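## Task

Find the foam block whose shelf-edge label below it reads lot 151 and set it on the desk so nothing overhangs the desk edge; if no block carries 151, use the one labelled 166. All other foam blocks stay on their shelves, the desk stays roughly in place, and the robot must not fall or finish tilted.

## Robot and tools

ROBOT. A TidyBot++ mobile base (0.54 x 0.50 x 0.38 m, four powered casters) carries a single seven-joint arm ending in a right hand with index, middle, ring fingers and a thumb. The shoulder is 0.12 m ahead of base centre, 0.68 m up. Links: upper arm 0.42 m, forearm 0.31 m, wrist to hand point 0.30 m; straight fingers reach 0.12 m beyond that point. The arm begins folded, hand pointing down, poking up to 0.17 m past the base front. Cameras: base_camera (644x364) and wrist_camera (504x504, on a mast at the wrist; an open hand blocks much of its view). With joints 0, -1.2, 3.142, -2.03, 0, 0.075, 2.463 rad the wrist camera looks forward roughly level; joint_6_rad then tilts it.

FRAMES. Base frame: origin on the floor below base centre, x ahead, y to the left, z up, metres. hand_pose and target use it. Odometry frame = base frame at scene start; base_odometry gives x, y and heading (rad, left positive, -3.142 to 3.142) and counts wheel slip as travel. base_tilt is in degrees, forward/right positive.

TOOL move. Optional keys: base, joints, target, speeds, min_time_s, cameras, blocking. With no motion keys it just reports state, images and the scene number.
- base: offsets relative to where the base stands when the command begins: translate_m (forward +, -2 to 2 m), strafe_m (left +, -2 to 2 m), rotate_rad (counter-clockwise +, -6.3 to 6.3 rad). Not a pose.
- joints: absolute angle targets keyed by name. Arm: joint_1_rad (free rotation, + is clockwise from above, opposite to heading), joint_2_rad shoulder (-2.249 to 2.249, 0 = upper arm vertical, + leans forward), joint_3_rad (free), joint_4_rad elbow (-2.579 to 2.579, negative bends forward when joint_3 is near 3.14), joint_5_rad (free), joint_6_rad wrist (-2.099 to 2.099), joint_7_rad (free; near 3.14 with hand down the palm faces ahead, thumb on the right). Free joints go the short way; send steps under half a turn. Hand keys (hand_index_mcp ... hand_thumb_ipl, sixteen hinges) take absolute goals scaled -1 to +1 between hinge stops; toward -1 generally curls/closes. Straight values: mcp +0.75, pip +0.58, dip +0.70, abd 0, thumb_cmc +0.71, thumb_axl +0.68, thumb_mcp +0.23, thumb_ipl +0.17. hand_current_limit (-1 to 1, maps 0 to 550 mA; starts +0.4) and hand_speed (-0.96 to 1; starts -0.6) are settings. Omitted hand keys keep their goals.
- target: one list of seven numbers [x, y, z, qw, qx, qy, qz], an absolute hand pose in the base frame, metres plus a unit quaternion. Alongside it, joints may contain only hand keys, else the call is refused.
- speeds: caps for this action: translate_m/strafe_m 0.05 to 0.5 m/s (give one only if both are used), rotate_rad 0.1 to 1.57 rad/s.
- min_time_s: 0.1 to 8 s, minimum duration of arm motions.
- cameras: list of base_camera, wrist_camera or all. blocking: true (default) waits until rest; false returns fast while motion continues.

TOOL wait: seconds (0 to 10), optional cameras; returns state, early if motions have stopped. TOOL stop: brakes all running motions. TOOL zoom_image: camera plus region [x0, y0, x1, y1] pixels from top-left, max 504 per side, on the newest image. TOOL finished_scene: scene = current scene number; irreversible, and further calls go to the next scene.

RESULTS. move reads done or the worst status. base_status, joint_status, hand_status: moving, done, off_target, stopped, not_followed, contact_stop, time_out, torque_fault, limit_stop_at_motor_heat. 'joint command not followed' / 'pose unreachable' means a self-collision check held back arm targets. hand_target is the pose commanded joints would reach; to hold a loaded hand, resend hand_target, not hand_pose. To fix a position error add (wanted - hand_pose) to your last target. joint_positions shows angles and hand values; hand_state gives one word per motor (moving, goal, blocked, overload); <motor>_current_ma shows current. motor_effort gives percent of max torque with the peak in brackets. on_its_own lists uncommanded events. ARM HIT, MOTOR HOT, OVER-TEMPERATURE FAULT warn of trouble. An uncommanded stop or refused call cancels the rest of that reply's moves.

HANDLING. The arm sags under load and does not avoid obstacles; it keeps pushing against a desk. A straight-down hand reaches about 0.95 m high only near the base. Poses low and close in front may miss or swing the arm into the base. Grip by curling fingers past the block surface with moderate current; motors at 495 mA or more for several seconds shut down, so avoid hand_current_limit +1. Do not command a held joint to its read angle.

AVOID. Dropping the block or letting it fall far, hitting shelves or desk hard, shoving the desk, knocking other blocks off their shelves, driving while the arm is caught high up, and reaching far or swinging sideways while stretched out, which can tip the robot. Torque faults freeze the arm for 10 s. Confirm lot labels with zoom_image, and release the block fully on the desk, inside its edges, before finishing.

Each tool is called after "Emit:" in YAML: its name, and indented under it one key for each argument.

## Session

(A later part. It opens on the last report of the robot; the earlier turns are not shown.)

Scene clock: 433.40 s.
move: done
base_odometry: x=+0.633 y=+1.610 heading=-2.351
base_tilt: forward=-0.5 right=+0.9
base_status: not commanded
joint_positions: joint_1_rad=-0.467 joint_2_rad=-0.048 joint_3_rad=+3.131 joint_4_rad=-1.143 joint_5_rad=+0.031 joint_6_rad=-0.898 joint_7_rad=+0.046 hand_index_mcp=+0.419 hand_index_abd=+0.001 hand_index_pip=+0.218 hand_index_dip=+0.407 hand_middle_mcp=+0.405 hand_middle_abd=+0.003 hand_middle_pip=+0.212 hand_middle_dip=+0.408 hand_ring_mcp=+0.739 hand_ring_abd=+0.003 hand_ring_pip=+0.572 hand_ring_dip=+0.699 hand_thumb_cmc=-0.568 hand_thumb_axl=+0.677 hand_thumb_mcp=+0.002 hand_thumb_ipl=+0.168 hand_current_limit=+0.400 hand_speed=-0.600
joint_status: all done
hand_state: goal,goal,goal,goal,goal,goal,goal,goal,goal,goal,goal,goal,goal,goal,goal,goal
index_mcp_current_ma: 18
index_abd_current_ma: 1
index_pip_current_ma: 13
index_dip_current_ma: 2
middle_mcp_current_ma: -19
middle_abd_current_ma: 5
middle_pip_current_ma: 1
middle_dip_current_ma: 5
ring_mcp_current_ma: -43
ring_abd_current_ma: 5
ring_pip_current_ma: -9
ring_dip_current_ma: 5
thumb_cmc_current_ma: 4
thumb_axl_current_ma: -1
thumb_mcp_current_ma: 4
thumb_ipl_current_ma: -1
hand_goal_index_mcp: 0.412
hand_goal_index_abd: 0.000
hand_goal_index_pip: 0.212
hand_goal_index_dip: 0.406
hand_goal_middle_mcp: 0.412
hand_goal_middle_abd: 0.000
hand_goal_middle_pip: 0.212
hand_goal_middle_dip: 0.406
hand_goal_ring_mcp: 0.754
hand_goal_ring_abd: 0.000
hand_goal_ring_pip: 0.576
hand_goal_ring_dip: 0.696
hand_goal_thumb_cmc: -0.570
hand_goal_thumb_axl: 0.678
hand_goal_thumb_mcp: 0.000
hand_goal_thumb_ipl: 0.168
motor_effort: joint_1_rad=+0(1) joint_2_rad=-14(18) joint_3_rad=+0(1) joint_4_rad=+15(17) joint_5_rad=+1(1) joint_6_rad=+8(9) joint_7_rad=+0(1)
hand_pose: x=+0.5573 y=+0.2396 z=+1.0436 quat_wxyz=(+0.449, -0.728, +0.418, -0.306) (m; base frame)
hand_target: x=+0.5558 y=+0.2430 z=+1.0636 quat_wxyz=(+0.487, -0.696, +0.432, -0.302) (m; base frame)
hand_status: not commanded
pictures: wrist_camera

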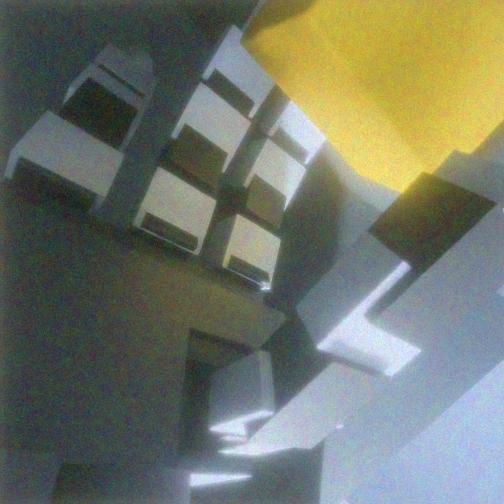

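Emit:
move:
  joints: {"joint_6_rad":-0.79}
  min_time_s: 0.5

Emit:
move:
  joints: {"hand_index_pip":-0.15,"hand_middle_pip":-0.15,"hand_thumb_mcp":-0.2}
  cameras: ["wrist_camera"]

Scene clock: 444.13 s.
move: done
base_odometry: x=+0.633 y=+1.610 heading=-2.351
base_tilt: forward=-0.5 right=+0.9
base_status: not commanded
joint_positions: joint_1_rad=-0.467 joint_2_rad=-0.048 joint_3_rad=+3.131 joint_4_rad=-1.149 joint_5_rad=+0.031 joint_6_rad=-0.867 joint_7_rad=+0.046 hand_index_mcp=+0.408 hand_index_abd=+0.001 hand_index_pip=+0.214 hand_index_dip=+0.407 hand_middle_mcp=+0.405 hand_middle_abd=+0.003 hand_middle_pip=+0.212 hand_middle_dip=+0.408 hand_ring_mcp=+0.739 hand_ring_abd=+0.003 hand_ring_pip=+0.572 hand_ring_dip=+0.699 hand_thumb_cmc=-0.568 hand_thumb_axl=+0.677 hand_thumb_mcp=+0.002 hand_thumb_ipl=+0.168 hand_current_limit=+0.400 hand_speed=-0.600
joint_status: all done
hand_state: goal,goal,goal,goal,goal,goal,goal,goal,goal,goal,goal,goal,goal,goal,goal,goal
index_mcp_current_ma: -10
index_abd_current_ma: 1
index_pip_current_ma: 4
index_dip_current_ma: 2
middle_mcp_current_ma: -19
middle_abd_current_ma: 5
middle_pip_current_ma: 1
middle_dip_current_ma: 5
ring_mcp_current_ma: -43
ring_abd_current_ma: 5
ring_pip_current_ma: -9
ring_dip_current_ma: 5
thumb_cmc_current_ma: 4
thumb_axl_current_ma: -1
thumb_mcp_current_ma: 4
thumb_ipl_current_ma: -1
hand_goal_index_mcp: 0.412
hand_goal_index_abd: 0.000
hand_goal_index_pip: 0.212
hand_goal_index_dip: 0.406
hand_goal_middle_mcp: 0.412
hand_goal_middle_abd: 0.000
hand_goal_middle_pip: 0.212
hand_goal_middle_dip: 0.406
hand_goal_ring_mcp: 0.754
hand_goal_ring_abd: 0.000
hand_goal_ring_pip: 0.576
hand_goal_ring_dip: 0.696
hand_goal_thumb_cmc: -0.570
hand_goal_thumb_axl: 0.678
hand_goal_thumb_mcp: 0.000
hand_goal_thumb_ipl: 0.168
motor_effort: joint_1_rad=+0(1) joint_2_rad=-16(16) joint_3_rad=+1(1) joint_4_rad=+17(17) joint_5_rad=+1(1) joint_6_rad=+9(9) joint_7_rad=+0(1)
hand_pose: x=+0.5623 y=+0.2423 z=+1.0481 quat_wxyz=(+0.458, -0.722, +0.415, -0.312) (m; base frame)
hand_target: x=+0.5622 y=+0.2462 z=+1.0739 quat_wxyz=(+0.501, -0.686, +0.426, -0.311) (m; base frame)
hand_status: not commanded
pictures: none

Scene clock: 444.83 s.
move: off_target
base_odometry: x=+0.633 y=+1.610 heading=-2.351
base_tilt: forward=-0.5 right=+0.9
base_status: not commanded
joint_positions: joint_1_rad=-0.467 joint_2_rad=-0.048 joint_3_rad=+3.131 joint_4_rad=-1.149 joint_5_rad=+0.031 joint_6_rad=-0.866 joint_7_rad=+0.046 hand_index_mcp=+0.428 hand_index_abd=-0.001 hand_index_pip=-0.105 hand_index_dip=+0.412 hand_middle_mcp=+0.423 hand_middle_abd=+0.002 hand_middle_pip=-0.116 hand_middle_dip=+0.413 hand_ring_mcp=+0.739 hand_ring_abd=+0.003 hand_ring_pip=+0.572 hand_ring_dip=+0.699 hand_thumb_cmc=-0.564 hand_thumb_axl=+0.680 hand_thumb_mcp=-0.170 hand_thumb_ipl=+0.180 hand_current_limit=+0.400 hand_speed=-0.600
joint_status: hand_index_pip off_target (ended at -0.105, target -0.150); hand_middle_pip off_target (ended at -0.116, target -0.150); hand_thumb_mcp off_target (ended at -0.170, target -0.200)
hand_state: goal,goal,blocked,goal,goal,goal,blocked,goal,goal,goal,goal,goal,goal,goal,blocked,goal
index_mcp_current_ma: 49
index_abd_current_ma: -1
index_pip_current_ma: 153
index_dip_current_ma: 15
middle_mcp_current_ma: 30
middle_abd_current_ma: 2
middle_pip_current_ma: 108
middle_dip_current_ma: 15
ring_mcp_current_ma: -43
ring_abd_current_ma: 5
ring_pip_current_ma: -9
ring_dip_current_ma: 5
thumb_cmc_current_ma: 13
thumb_axl_current_ma: 4
thumb_mcp_current_ma: 129
thumb_ipl_current_ma: 42
hand_goal_index_mcp: 0.412
hand_goal_index_abd: 0.000
hand_goal_index_pip: -0.150
hand_goal_index_dip: 0.406
hand_goal_middle_mcp: 0.412
hand_goal_middle_abd: 0.000
hand_goal_middle_pip: -0.150
hand_goal_middle_dip: 0.406
hand_goal_ring_mcp: 0.754
hand_goal_ring_abd: 0.000
hand_goal_ring_pip: 0.576
hand_goal_ring_dip: 0.696
hand_goal_thumb_cmc: -0.570
hand_goal_thumb_axl: 0.678
hand_goal_thumb_mcp: -0.200
hand_goal_thumb_ipl: 0.168
motor_effort: joint_1_rad=+0(1) joint_2_rad=-14(16) joint_3_rad=+0(1) joint_4_rad=+16(17) joint_5_rad=+0(1) joint_6_rad=+8(9) joint_7_rad=+0(0)
hand_pose: x=+0.5625 y=+0.2424 z=+1.0484 quat_wxyz=(+0.458, -0.722, +0.414, -0.312) (m; base frame)
hand_target: x=+0.5622 y=+0.2462 z=+1.0739 quat_wxyz=(+0.501, -0.686, +0.426, -0.311) (m; base frame)
hand_status: not commanded
pictures: wrist_camera

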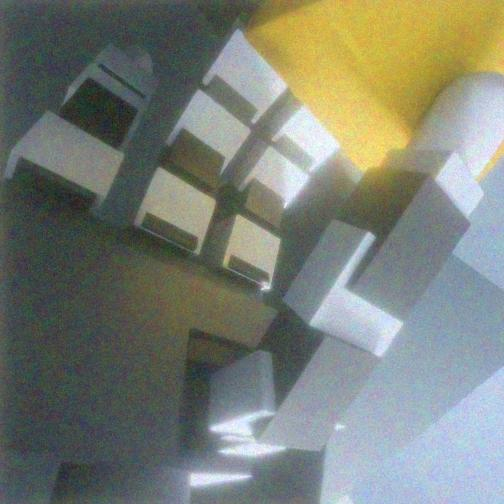

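Emit:
move:
  joints: {"hand_index_pip":-0.3,"hand_middle_pip":-0.3,"hand_thumb_mcp":-0.36,"hand_thumb_ipl":0.1}
  cameras: ["wrist_camera"]

Scene clock: 447.77 s.
move: off_target
base_odometry: x=+0.633 y=+1.610 heading=-2.351
base_tilt: forward=-0.5 right=+0.9
base_status: not commanded
joint_positions: joint_1_rad=-0.467 joint_2_rad=-0.049 joint_3_rad=+3.131 joint_4_rad=-1.149 joint_5_rad=+0.031 joint_6_rad=-0.864 joint_7_rad=+0.046 hand_index_mcp=+0.457 hand_index_abd=-0.006 hand_index_pip=-0.172 hand_index_dip=+0.423 hand_middle_mcp=+0.455 hand_middle_abd=-0.002 hand_middle_pip=-0.213 hand_middle_dip=+0.428 hand_ring_mcp=+0.739 hand_ring_abd=+0.003 hand_ring_pip=+0.572 hand_ring_dip=+0.699 hand_thumb_cmc=-0.554 hand_thumb_axl=+0.685 hand_thumb_mcp=-0.159 hand_thumb_ipl=+0.164 hand_current_limit=+0.400 hand_speed=-0.600
joint_status: hand_index_pip off_target (ended at -0.172, target -0.300); hand_middle_pip off_target (ended at -0.213, target -0.300); hand_thumb_mcp off_target (ended at -0.159, target -0.360); hand_thumb_ipl off_target (ended at +0.164, target +0.100)
hand_state: blocked,goal,blocked,goal,blocked,goal,blocked,blocked,goal,goal,goal,goal,goal,goal,blocked,blocked
index_mcp_current_ma: 162
index_abd_current_ma: -11
index_pip_current_ma: 385
index_dip_current_ma: 47
middle_mcp_current_ma: 155
middle_abd_current_ma: -3
middle_pip_current_ma: 334
middle_dip_current_ma: 65
ring_mcp_current_ma: -43
ring_abd_current_ma: 5
ring_pip_current_ma: -9
ring_dip_current_ma: 5
thumb_cmc_current_ma: 44
thumb_axl_current_ma: 22
thumb_mcp_current_ma: 385
thumb_ipl_current_ma: 326
hand_goal_index_mcp: 0.412
hand_goal_index_abd: 0.000
hand_goal_index_pip: -0.300
hand_goal_index_dip: 0.406
hand_goal_middle_mcp: 0.412
hand_goal_middle_abd: 0.000
hand_goal_middle_pip: -0.300
hand_goal_middle_dip: 0.406
hand_goal_ring_mcp: 0.754
hand_goal_ring_abd: 0.000
hand_goal_ring_pip: 0.576
hand_goal_ring_dip: 0.696
hand_goal_thumb_cmc: -0.570
hand_goal_thumb_axl: 0.678
hand_goal_thumb_mcp: -0.360
hand_goal_thumb_ipl: 0.100
motor_effort: joint_1_rad=+0(1) joint_2_rad=-15(15) joint_3_rad=+0(1) joint_4_rad=+16(17) joint_5_rad=+0(1) joint_6_rad=+8(9) joint_7_rad=+0(0)
hand_pose: x=+0.5624 y=+0.2424 z=+1.0492 quat_wxyz=(+0.459, -0.721, +0.414, -0.312) (m; base frame)
hand_target: x=+0.5622 y=+0.2462 z=+1.0739 quat_wxyz=(+0.501, -0.686, +0.426, -0.311) (m; base frame)
hand_status: not commanded
pictures: wrist_camera

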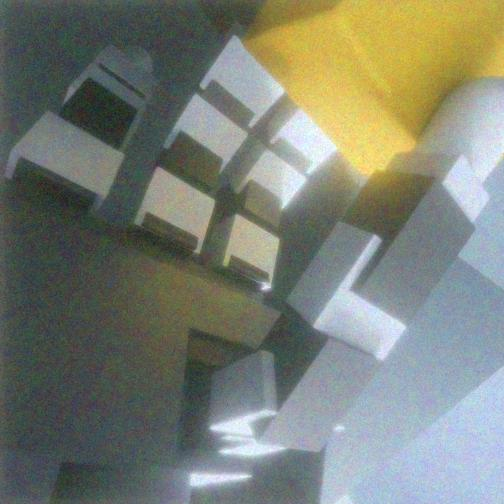

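Emit:
move:
  joints: {"joint_2_rad":-0.02,"joint_4_rad":-0.92,"joint_6_rad":-0.93}
  min_time_s: 2.5
  cameras: ["wrist_camera"]

Scene clock: 454.10 s.
move: done
base_odometry: x=+0.633 y=+1.610 heading=-2.351
base_tilt: forward=-0.5 right=+0.9
base_status: not commanded
joint_positions: joint_1_rad=-0.467 joint_2_rad=-0.048 joint_3_rad=+3.131 joint_4_rad=-0.937 joint_5_rad=+0.031 joint_6_rad=-0.866 joint_7_rad=+0.046 hand_index_mcp=+0.457 hand_index_abd=-0.006 hand_index_pip=-0.173 hand_index_dip=+0.423 hand_middle_mcp=+0.455 hand_middle_abd=-0.002 hand_middle_pip=-0.220 hand_middle_dip=+0.428 hand_ring_mcp=+0.739 hand_ring_abd=+0.003 hand_ring_pip=+0.572 hand_ring_dip=+0.699 hand_thumb_cmc=-0.548 hand_thumb_axl=+0.689 hand_thumb_mcp=-0.158 hand_thumb_ipl=+0.164 hand_current_limit=+0.400 hand_speed=-0.600
joint_status: all done
hand_state: blocked,goal,blocked,goal,blocked,goal,blocked,blocked,goal,goal,goal,goal,blocked,goal,blocked,blocked
index_mcp_current_ma: 164
index_abd_current_ma: -12
index_pip_current_ma: 385
index_dip_current_ma: 48
middle_mcp_current_ma: 155
middle_abd_current_ma: -3
middle_pip_current_ma: 300
middle_dip_current_ma: 65
ring_mcp_current_ma: -43
ring_abd_current_ma: 5
ring_pip_current_ma: -9
ring_dip_current_ma: 5
thumb_cmc_current_ma: 65
thumb_axl_current_ma: 34
thumb_mcp_current_ma: 385
thumb_ipl_current_ma: 326
hand_goal_index_mcp: 0.412
hand_goal_index_abd: 0.000
hand_goal_index_pip: -0.300
hand_goal_index_dip: 0.406
hand_goal_middle_mcp: 0.412
hand_goal_middle_abd: 0.000
hand_goal_middle_pip: -0.300
hand_goal_middle_dip: 0.406
hand_goal_ring_mcp: 0.754
hand_goal_ring_abd: 0.000
hand_goal_ring_pip: 0.576
hand_goal_ring_dip: 0.696
hand_goal_thumb_cmc: -0.570
hand_goal_thumb_axl: 0.678
hand_goal_thumb_mcp: -0.360
hand_goal_thumb_ipl: 0.100
motor_effort: joint_1_rad=+0(1) joint_2_rad=-14(16) joint_3_rad=+1(1) joint_4_rad=+15(18) joint_5_rad=+1(1) joint_6_rad=+9(11) joint_7_rad=+0(1)
hand_pose: x=+0.5618 y=+0.2421 z=+1.1602 quat_wxyz=(+0.530, -0.666, +0.384, -0.358) (m; base frame)
hand_target: x=+0.5631 y=+0.2466 z=+1.1385 quat_wxyz=(+0.518, -0.673, +0.418, -0.322) (m; base frame)
hand_status: not commanded
pictures: wrist_camera

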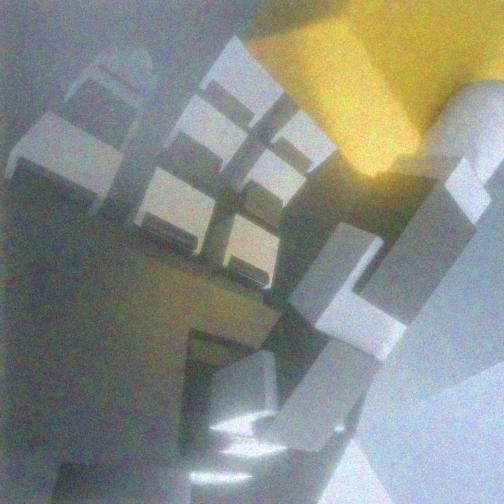

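Emit:
move:
  base: {"translate_m":-0.2}
  speeds: {"translate_m":0.15}
  cameras: ["wrist_camera"]

Emit:
move:
  joints: {"joint_2_rad":-0.6,"joint_4_rad":-1.3,"joint_6_rad":-0.9,"joint_1_rad":0.0}
  min_time_s: 3
  cameras: ["wrist_camera","base_camera"]

Scene clock: 465.53 s.
move: done
base_odometry: x=+0.774 y=+1.753 heading=-2.351
base_tilt: forward=-0.5 right=+0.9
base_status: done
joint_positions: joint_1_rad=-0.467 joint_2_rad=-0.035 joint_3_rad=+3.131 joint_4_rad=-0.934 joint_5_rad=+0.031 joint_6_rad=-0.866 joint_7_rad=+0.046 hand_index_mcp=+0.457 hand_index_abd=-0.006 hand_index_pip=-0.174 hand_index_dip=+0.423 hand_middle_mcp=+0.455 hand_middle_abd=-0.002 hand_middle_pip=-0.221 hand_middle_dip=+0.428 hand_ring_mcp=+0.739 hand_ring_abd=+0.003 hand_ring_pip=+0.572 hand_ring_dip=+0.699 hand_thumb_cmc=-0.548 hand_thumb_axl=+0.689 hand_thumb_mcp=-0.158 hand_thumb_ipl=+0.164 hand_current_limit=+0.400 hand_speed=-0.600
joint_status: not commanded
hand_state: blocked,goal,blocked,goal,blocked,goal,blocked,blocked,goal,goal,goal,goal,blocked,goal,blocked,blocked
index_mcp_current_ma: 165
index_abd_current_ma: -13
index_pip_current_ma: 385
index_dip_current_ma: 48
middle_mcp_current_ma: 155
middle_abd_current_ma: -3
middle_pip_current_ma: 295
middle_dip_current_ma: 65
ring_mcp_current_ma: -43
ring_abd_current_ma: 4
ring_pip_current_ma: -9
ring_dip_current_ma: 5
thumb_cmc_current_ma: 67
thumb_axl_current_ma: 35
thumb_mcp_current_ma: 385
thumb_ipl_current_ma: 326
hand_goal_index_mcp: 0.412
hand_goal_index_abd: 0.000
hand_goal_index_pip: -0.300
hand_goal_index_dip: 0.406
hand_goal_middle_mcp: 0.412
hand_goal_middle_abd: 0.000
hand_goal_middle_pip: -0.300
hand_goal_middle_dip: 0.406
hand_goal_ring_mcp: 0.754
hand_goal_ring_abd: 0.000
hand_goal_ring_pip: 0.576
hand_goal_ring_dip: 0.696
hand_goal_thumb_cmc: -0.570
hand_goal_thumb_axl: 0.678
hand_goal_thumb_mcp: -0.360
hand_goal_thumb_ipl: 0.100
motor_effort: joint_1_rad=+0(2) joint_2_rad=-14(17) joint_3_rad=+1(2) joint_4_rad=+15(17) joint_5_rad=+1(1) joint_6_rad=+9(10) joint_7_rad=+0(1)
hand_pose: x=+0.5673 y=+0.2449 z=+1.1548 quat_wxyz=(+0.526, -0.669, +0.386, -0.356) (m; base frame)
hand_target: x=+0.5631 y=+0.2466 z=+1.1385 quat_wxyz=(+0.518, -0.673, +0.418, -0.322) (m; base frame)
hand_status: not commanded
pictures: wrist_camera

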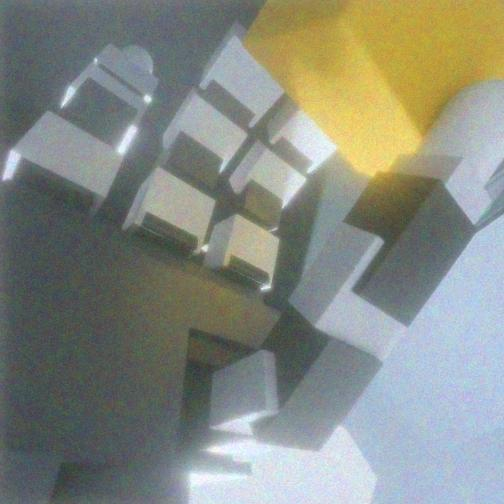

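Scene clock: 468.87 s.
move: done
base_odometry: x=+0.774 y=+1.753 heading=-2.351
base_tilt: forward=-0.5 right=+0.9
base_status: not commanded
joint_positions: joint_1_rad=-0.024 joint_2_rad=-0.584 joint_3_rad=+3.131 joint_4_rad=-1.282 joint_5_rad=+0.031 joint_6_rad=-0.866 joint_7_rad=+0.046 hand_index_mcp=+0.457 hand_index_abd=-0.006 hand_index_pip=-0.177 hand_index_dip=+0.423 hand_middle_mcp=+0.455 hand_middle_abd=-0.002 hand_middle_pip=-0.224 hand_middle_dip=+0.428 hand_ring_mcp=+0.739 hand_ring_abd=+0.003 hand_ring_pip=+0.572 hand_ring_dip=+0.699 hand_thumb_cmc=-0.548 hand_thumb_axl=+0.689 hand_thumb_mcp=-0.155 hand_thumb_ipl=+0.164 hand_current_limit=+0.400 hand_speed=-0.600
joint_status: all done
hand_state: blocked,goal,blocked,goal,blocked,goal,blocked,blocked,goal,goal,goal,goal,blocked,goal,blocked,blocked
index_mcp_current_ma: 165
index_abd_current_ma: -13
index_pip_current_ma: 385
index_dip_current_ma: 48
middle_mcp_current_ma: 155
middle_abd_current_ma: -3
middle_pip_current_ma: 282
middle_dip_current_ma: 65
ring_mcp_current_ma: -43
ring_abd_current_ma: 4
ring_pip_current_ma: -9
ring_dip_current_ma: 5
thumb_cmc_current_ma: 67
thumb_axl_current_ma: 35
thumb_mcp_current_ma: 385
thumb_ipl_current_ma: 326
hand_goal_index_mcp: 0.412
hand_goal_index_abd: 0.000
hand_goal_index_pip: -0.300
hand_goal_index_dip: 0.406
hand_goal_middle_mcp: 0.412
hand_goal_middle_abd: 0.000
hand_goal_middle_pip: -0.300
hand_goal_middle_dip: 0.406
hand_goal_ring_mcp: 0.754
hand_goal_ring_abd: 0.000
hand_goal_ring_pip: 0.576
hand_goal_ring_dip: 0.696
hand_goal_thumb_cmc: -0.570
hand_goal_thumb_axl: 0.678
hand_goal_thumb_mcp: -0.360
hand_goal_thumb_ipl: 0.100
motor_effort: joint_1_rad=+0(2) joint_2_rad=+3(17) joint_3_rad=+1(1) joint_4_rad=+14(17) joint_5_rad=+0(1) joint_6_rad=+10(11) joint_7_rad=+0(1)
hand_pose: x=+0.3904 y=+0.0230 z=+1.1895 quat_wxyz=(+0.486, -0.518, +0.478, -0.517) (m; base frame)
hand_target: x=+0.3828 y=+0.0239 z=+1.1758 quat_wxyz=(+0.493, -0.507, +0.507, -0.493) (m; base frame)
hand_status: not commanded
pictures: base_camera, wrist_camera

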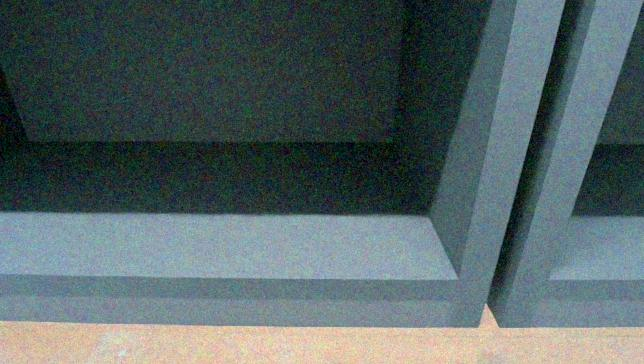

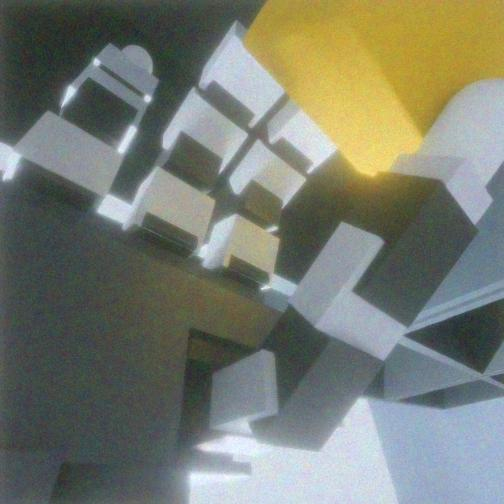

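Emit:
move:
  base: {"rotate_rad":-0.02}
  speeds: {"rotate_rad":0.1}
  joints: {"joint_2_rad":-0.8,"joint_6_rad":-1.05}
  min_time_s: 1.5

Emit:
move:
  base: {"strafe_m":-1.3}
  speeds: {"strafe_m":0.35}
  cameras: ["base_camera"]

Scene clock: 481.27 s.
move: done
base_odometry: x=+0.774 y=+1.753 heading=-2.370
base_tilt: forward=-0.5 right=+0.9
base_status: done
joint_positions: joint_1_rad=-0.024 joint_2_rad=-0.779 joint_3_rad=+3.131 joint_4_rad=-1.284 joint_5_rad=+0.031 joint_6_rad=-0.980 joint_7_rad=+0.046 hand_index_mcp=+0.457 hand_index_abd=-0.006 hand_index_pip=-0.180 hand_index_dip=+0.423 hand_middle_mcp=+0.455 hand_middle_abd=-0.002 hand_middle_pip=-0.226 hand_middle_dip=+0.428 hand_ring_mcp=+0.739 hand_ring_abd=+0.003 hand_ring_pip=+0.572 hand_ring_dip=+0.699 hand_thumb_cmc=-0.548 hand_thumb_axl=+0.689 hand_thumb_mcp=-0.154 hand_thumb_ipl=+0.164 hand_current_limit=+0.400 hand_speed=-0.600
joint_status: all done
hand_state: blocked,goal,blocked,goal,blocked,goal,blocked,blocked,goal,goal,goal,goal,blocked,goal,blocked,blocked
index_mcp_current_ma: 165
index_abd_current_ma: -13
index_pip_current_ma: 385
index_dip_current_ma: 48
middle_mcp_current_ma: 155
middle_abd_current_ma: -3
middle_pip_current_ma: 275
middle_dip_current_ma: 65
ring_mcp_current_ma: -43
ring_abd_current_ma: 4
ring_pip_current_ma: -9
ring_dip_current_ma: 5
thumb_cmc_current_ma: 67
thumb_axl_current_ma: 35
thumb_mcp_current_ma: 385
thumb_ipl_current_ma: 326
hand_goal_index_mcp: 0.412
hand_goal_index_abd: 0.000
hand_goal_index_pip: -0.300
hand_goal_index_dip: 0.406
hand_goal_middle_mcp: 0.412
hand_goal_middle_abd: 0.000
hand_goal_middle_pip: -0.300
hand_goal_middle_dip: 0.406
hand_goal_ring_mcp: 0.754
hand_goal_ring_abd: 0.000
hand_goal_ring_pip: 0.576
hand_goal_ring_dip: 0.696
hand_goal_thumb_cmc: -0.570
hand_goal_thumb_axl: 0.678
hand_goal_thumb_mcp: -0.360
hand_goal_thumb_ipl: 0.100
motor_effort: joint_1_rad=+0(1) joint_2_rad=+10(12) joint_3_rad=+1(2) joint_4_rad=+12(15) joint_5_rad=+0(1) joint_6_rad=+10(11) joint_7_rad=+0(1)
hand_pose: x=+0.2830 y=+0.0197 z=+1.1963 quat_wxyz=(+0.505, -0.495, +0.460, -0.537) (m; base frame)
hand_target: x=+0.2710 y=+0.0239 z=+1.1721 quat_wxyz=(+0.505, -0.495, +0.495, -0.505) (m; base frame)
hand_status: not commanded
pictures: none

Scene clock: 485.87 s.
move: done
base_odometry: x=-0.133 y=+2.685 heading=-2.370
base_tilt: forward=-0.5 right=+0.9
base_status: done
joint_positions: joint_1_rad=-0.019 joint_2_rad=-0.779 joint_3_rad=+3.133 joint_4_rad=-1.284 joint_5_rad=+0.031 joint_6_rad=-0.981 joint_7_rad=+0.046 hand_index_mcp=+0.457 hand_index_abd=-0.007 hand_index_pip=-0.180 hand_index_dip=+0.423 hand_middle_mcp=+0.455 hand_middle_abd=-0.002 hand_middle_pip=-0.226 hand_middle_dip=+0.428 hand_ring_mcp=+0.739 hand_ring_abd=+0.003 hand_ring_pip=+0.572 hand_ring_dip=+0.699 hand_thumb_cmc=-0.547 hand_thumb_axl=+0.689 hand_thumb_mcp=-0.153 hand_thumb_ipl=+0.164 hand_current_limit=+0.400 hand_speed=-0.600
joint_status: not commanded
hand_state: blocked,goal,blocked,goal,blocked,goal,blocked,blocked,goal,goal,goal,goal,blocked,goal,blocked,blocked
index_mcp_current_ma: 165
index_abd_current_ma: -13
index_pip_current_ma: 385
index_dip_current_ma: 48
middle_mcp_current_ma: 155
middle_abd_current_ma: -3
middle_pip_current_ma: 273
middle_dip_current_ma: 65
ring_mcp_current_ma: -43
ring_abd_current_ma: 4
ring_pip_current_ma: -9
ring_dip_current_ma: 5
thumb_cmc_current_ma: 68
thumb_axl_current_ma: 35
thumb_mcp_current_ma: 385
thumb_ipl_current_ma: 326
hand_goal_index_mcp: 0.412
hand_goal_index_abd: 0.000
hand_goal_index_pip: -0.300
hand_goal_index_dip: 0.406
hand_goal_middle_mcp: 0.412
hand_goal_middle_abd: 0.000
hand_goal_middle_pip: -0.300
hand_goal_middle_dip: 0.406
hand_goal_ring_mcp: 0.754
hand_goal_ring_abd: 0.000
hand_goal_ring_pip: 0.576
hand_goal_ring_dip: 0.696
hand_goal_thumb_cmc: -0.570
hand_goal_thumb_axl: 0.678
hand_goal_thumb_mcp: -0.360
hand_goal_thumb_ipl: 0.100
motor_effort: joint_1_rad=+0(2) joint_2_rad=+10(11) joint_3_rad=+1(4) joint_4_rad=+12(13) joint_5_rad=+1(2) joint_6_rad=+10(10) joint_7_rad=+0(1)
hand_pose: x=+0.2831 y=+0.0183 z=+1.1959 quat_wxyz=(+0.503, -0.494, +0.462, -0.538) (m; base frame)
hand_target: x=+0.2710 y=+0.0239 z=+1.1721 quat_wxyz=(+0.505, -0.495, +0.495, -0.505) (m; base frame)
hand_status: not commanded
pictures: base_camera

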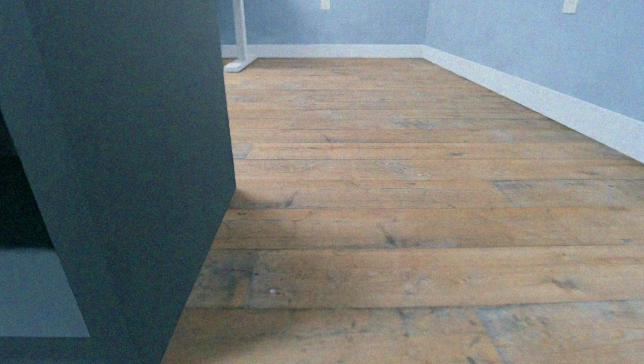

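Emit:
move:
  base: {"strafe_m":-0.3}
  speeds: {"strafe_m":0.3}
  cameras: ["base_camera"]

Emit:
move:
  base: {"translate_m":1.3}
  speeds: {"translate_m":0.4}
  cameras: ["base_camera", "wrist_camera"]

Scene clock: 496.60 s.
move: done
base_odometry: x=-0.342 y=+2.900 heading=-2.370
base_tilt: forward=-0.5 right=+0.9
base_status: done
joint_positions: joint_1_rad=-0.016 joint_2_rad=-0.779 joint_3_rad=+3.134 joint_4_rad=-1.284 joint_5_rad=+0.031 joint_6_rad=-0.981 joint_7_rad=+0.046 hand_index_mcp=+0.457 hand_index_abd=-0.007 hand_index_pip=-0.180 hand_index_dip=+0.423 hand_middle_mcp=+0.455 hand_middle_abd=-0.002 hand_middle_pip=-0.226 hand_middle_dip=+0.428 hand_ring_mcp=+0.739 hand_ring_abd=+0.002 hand_ring_pip=+0.572 hand_ring_dip=+0.699 hand_thumb_cmc=-0.547 hand_thumb_axl=+0.689 hand_thumb_mcp=-0.153 hand_thumb_ipl=+0.164 hand_current_limit=+0.400 hand_speed=-0.600
joint_status: not commanded
hand_state: blocked,goal,blocked,goal,blocked,goal,blocked,blocked,goal,goal,goal,goal,blocked,goal,blocked,blocked
index_mcp_current_ma: 165
index_abd_current_ma: -13
index_pip_current_ma: 385
index_dip_current_ma: 48
middle_mcp_current_ma: 155
middle_abd_current_ma: -3
middle_pip_current_ma: 273
middle_dip_current_ma: 65
ring_mcp_current_ma: -43
ring_abd_current_ma: 4
ring_pip_current_ma: -9
ring_dip_current_ma: 5
thumb_cmc_current_ma: 68
thumb_axl_current_ma: 35
thumb_mcp_current_ma: 385
thumb_ipl_current_ma: 326
hand_goal_index_mcp: 0.412
hand_goal_index_abd: 0.000
hand_goal_index_pip: -0.300
hand_goal_index_dip: 0.406
hand_goal_middle_mcp: 0.412
hand_goal_middle_abd: 0.000
hand_goal_middle_pip: -0.300
hand_goal_middle_dip: 0.406
hand_goal_ring_mcp: 0.754
hand_goal_ring_abd: 0.000
hand_goal_ring_pip: 0.576
hand_goal_ring_dip: 0.696
hand_goal_thumb_cmc: -0.570
hand_goal_thumb_axl: 0.678
hand_goal_thumb_mcp: -0.360
hand_goal_thumb_ipl: 0.100
motor_effort: joint_1_rad=+0(2) joint_2_rad=+10(12) joint_3_rad=+1(3) joint_4_rad=+12(12) joint_5_rad=+0(1) joint_6_rad=+10(10) joint_7_rad=+0(1)
hand_pose: x=+0.2831 y=+0.0174 z=+1.1959 quat_wxyz=(+0.502, -0.493, +0.463, -0.539) (m; base frame)
hand_target: x=+0.2710 y=+0.0239 z=+1.1721 quat_wxyz=(+0.505, -0.495, +0.495, -0.505) (m; base frame)
hand_status: not commanded
pictures: base_camera

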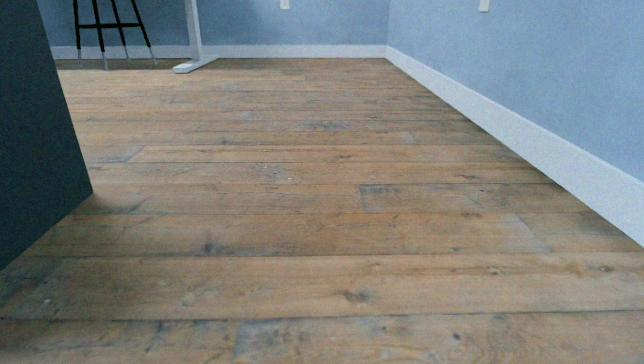

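Scene clock: 500.83 s.
move: done
base_odometry: x=-1.274 y=+1.994 heading=-2.370
base_tilt: forward=-0.5 right=+0.9
base_status: done
joint_positions: joint_1_rad=-0.016 joint_2_rad=-0.791 joint_3_rad=+3.134 joint_4_rad=-1.289 joint_5_rad=+0.031 joint_6_rad=-0.982 joint_7_rad=+0.046 hand_index_mcp=+0.457 hand_index_abd=-0.007 hand_index_pip=-0.181 hand_index_dip=+0.423 hand_middle_mcp=+0.455 hand_middle_abd=-0.002 hand_middle_pip=-0.227 hand_middle_dip=+0.428 hand_ring_mcp=+0.739 hand_ring_abd=+0.002 hand_ring_pip=+0.572 hand_ring_dip=+0.699 hand_thumb_cmc=-0.547 hand_thumb_axl=+0.689 hand_thumb_mcp=-0.153 hand_thumb_ipl=+0.164 hand_current_limit=+0.400 hand_speed=-0.600
joint_status: not commanded
hand_state: blocked,goal,blocked,goal,blocked,goal,blocked,blocked,goal,goal,goal,goal,blocked,goal,blocked,blocked
index_mcp_current_ma: 165
index_abd_current_ma: -13
index_pip_current_ma: 385
index_dip_current_ma: 49
middle_mcp_current_ma: 155
middle_abd_current_ma: -3
middle_pip_current_ma: 269
middle_dip_current_ma: 65
ring_mcp_current_ma: -43
ring_abd_current_ma: 4
ring_pip_current_ma: -9
ring_dip_current_ma: 5
thumb_cmc_current_ma: 68
thumb_axl_current_ma: 35
thumb_mcp_current_ma: 385
thumb_ipl_current_ma: 326
hand_goal_index_mcp: 0.412
hand_goal_index_abd: 0.000
hand_goal_index_pip: -0.300
hand_goal_index_dip: 0.406
hand_goal_middle_mcp: 0.412
hand_goal_middle_abd: 0.000
hand_goal_middle_pip: -0.300
hand_goal_middle_dip: 0.406
hand_goal_ring_mcp: 0.754
hand_goal_ring_abd: 0.000
hand_goal_ring_pip: 0.576
hand_goal_ring_dip: 0.696
hand_goal_thumb_cmc: -0.570
hand_goal_thumb_axl: 0.678
hand_goal_thumb_mcp: -0.360
hand_goal_thumb_ipl: 0.100
motor_effort: joint_1_rad=+0(1) joint_2_rad=+10(14) joint_3_rad=+1(1) joint_4_rad=+12(13) joint_5_rad=+1(1) joint_6_rad=+10(10) joint_7_rad=+0(1)
hand_pose: x=+0.2782 y=+0.0173 z=+1.1950 quat_wxyz=(+0.504, -0.492, +0.462, -0.540) (m; base frame)
hand_target: x=+0.2710 y=+0.0239 z=+1.1721 quat_wxyz=(+0.505, -0.495, +0.495, -0.505) (m; base frame)
hand_status: not commanded
pictures: base_camera, wrist_camera

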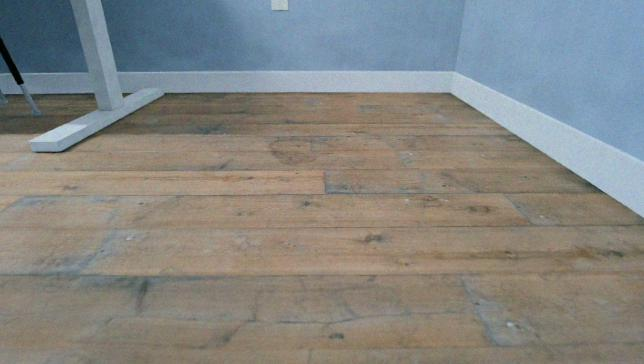

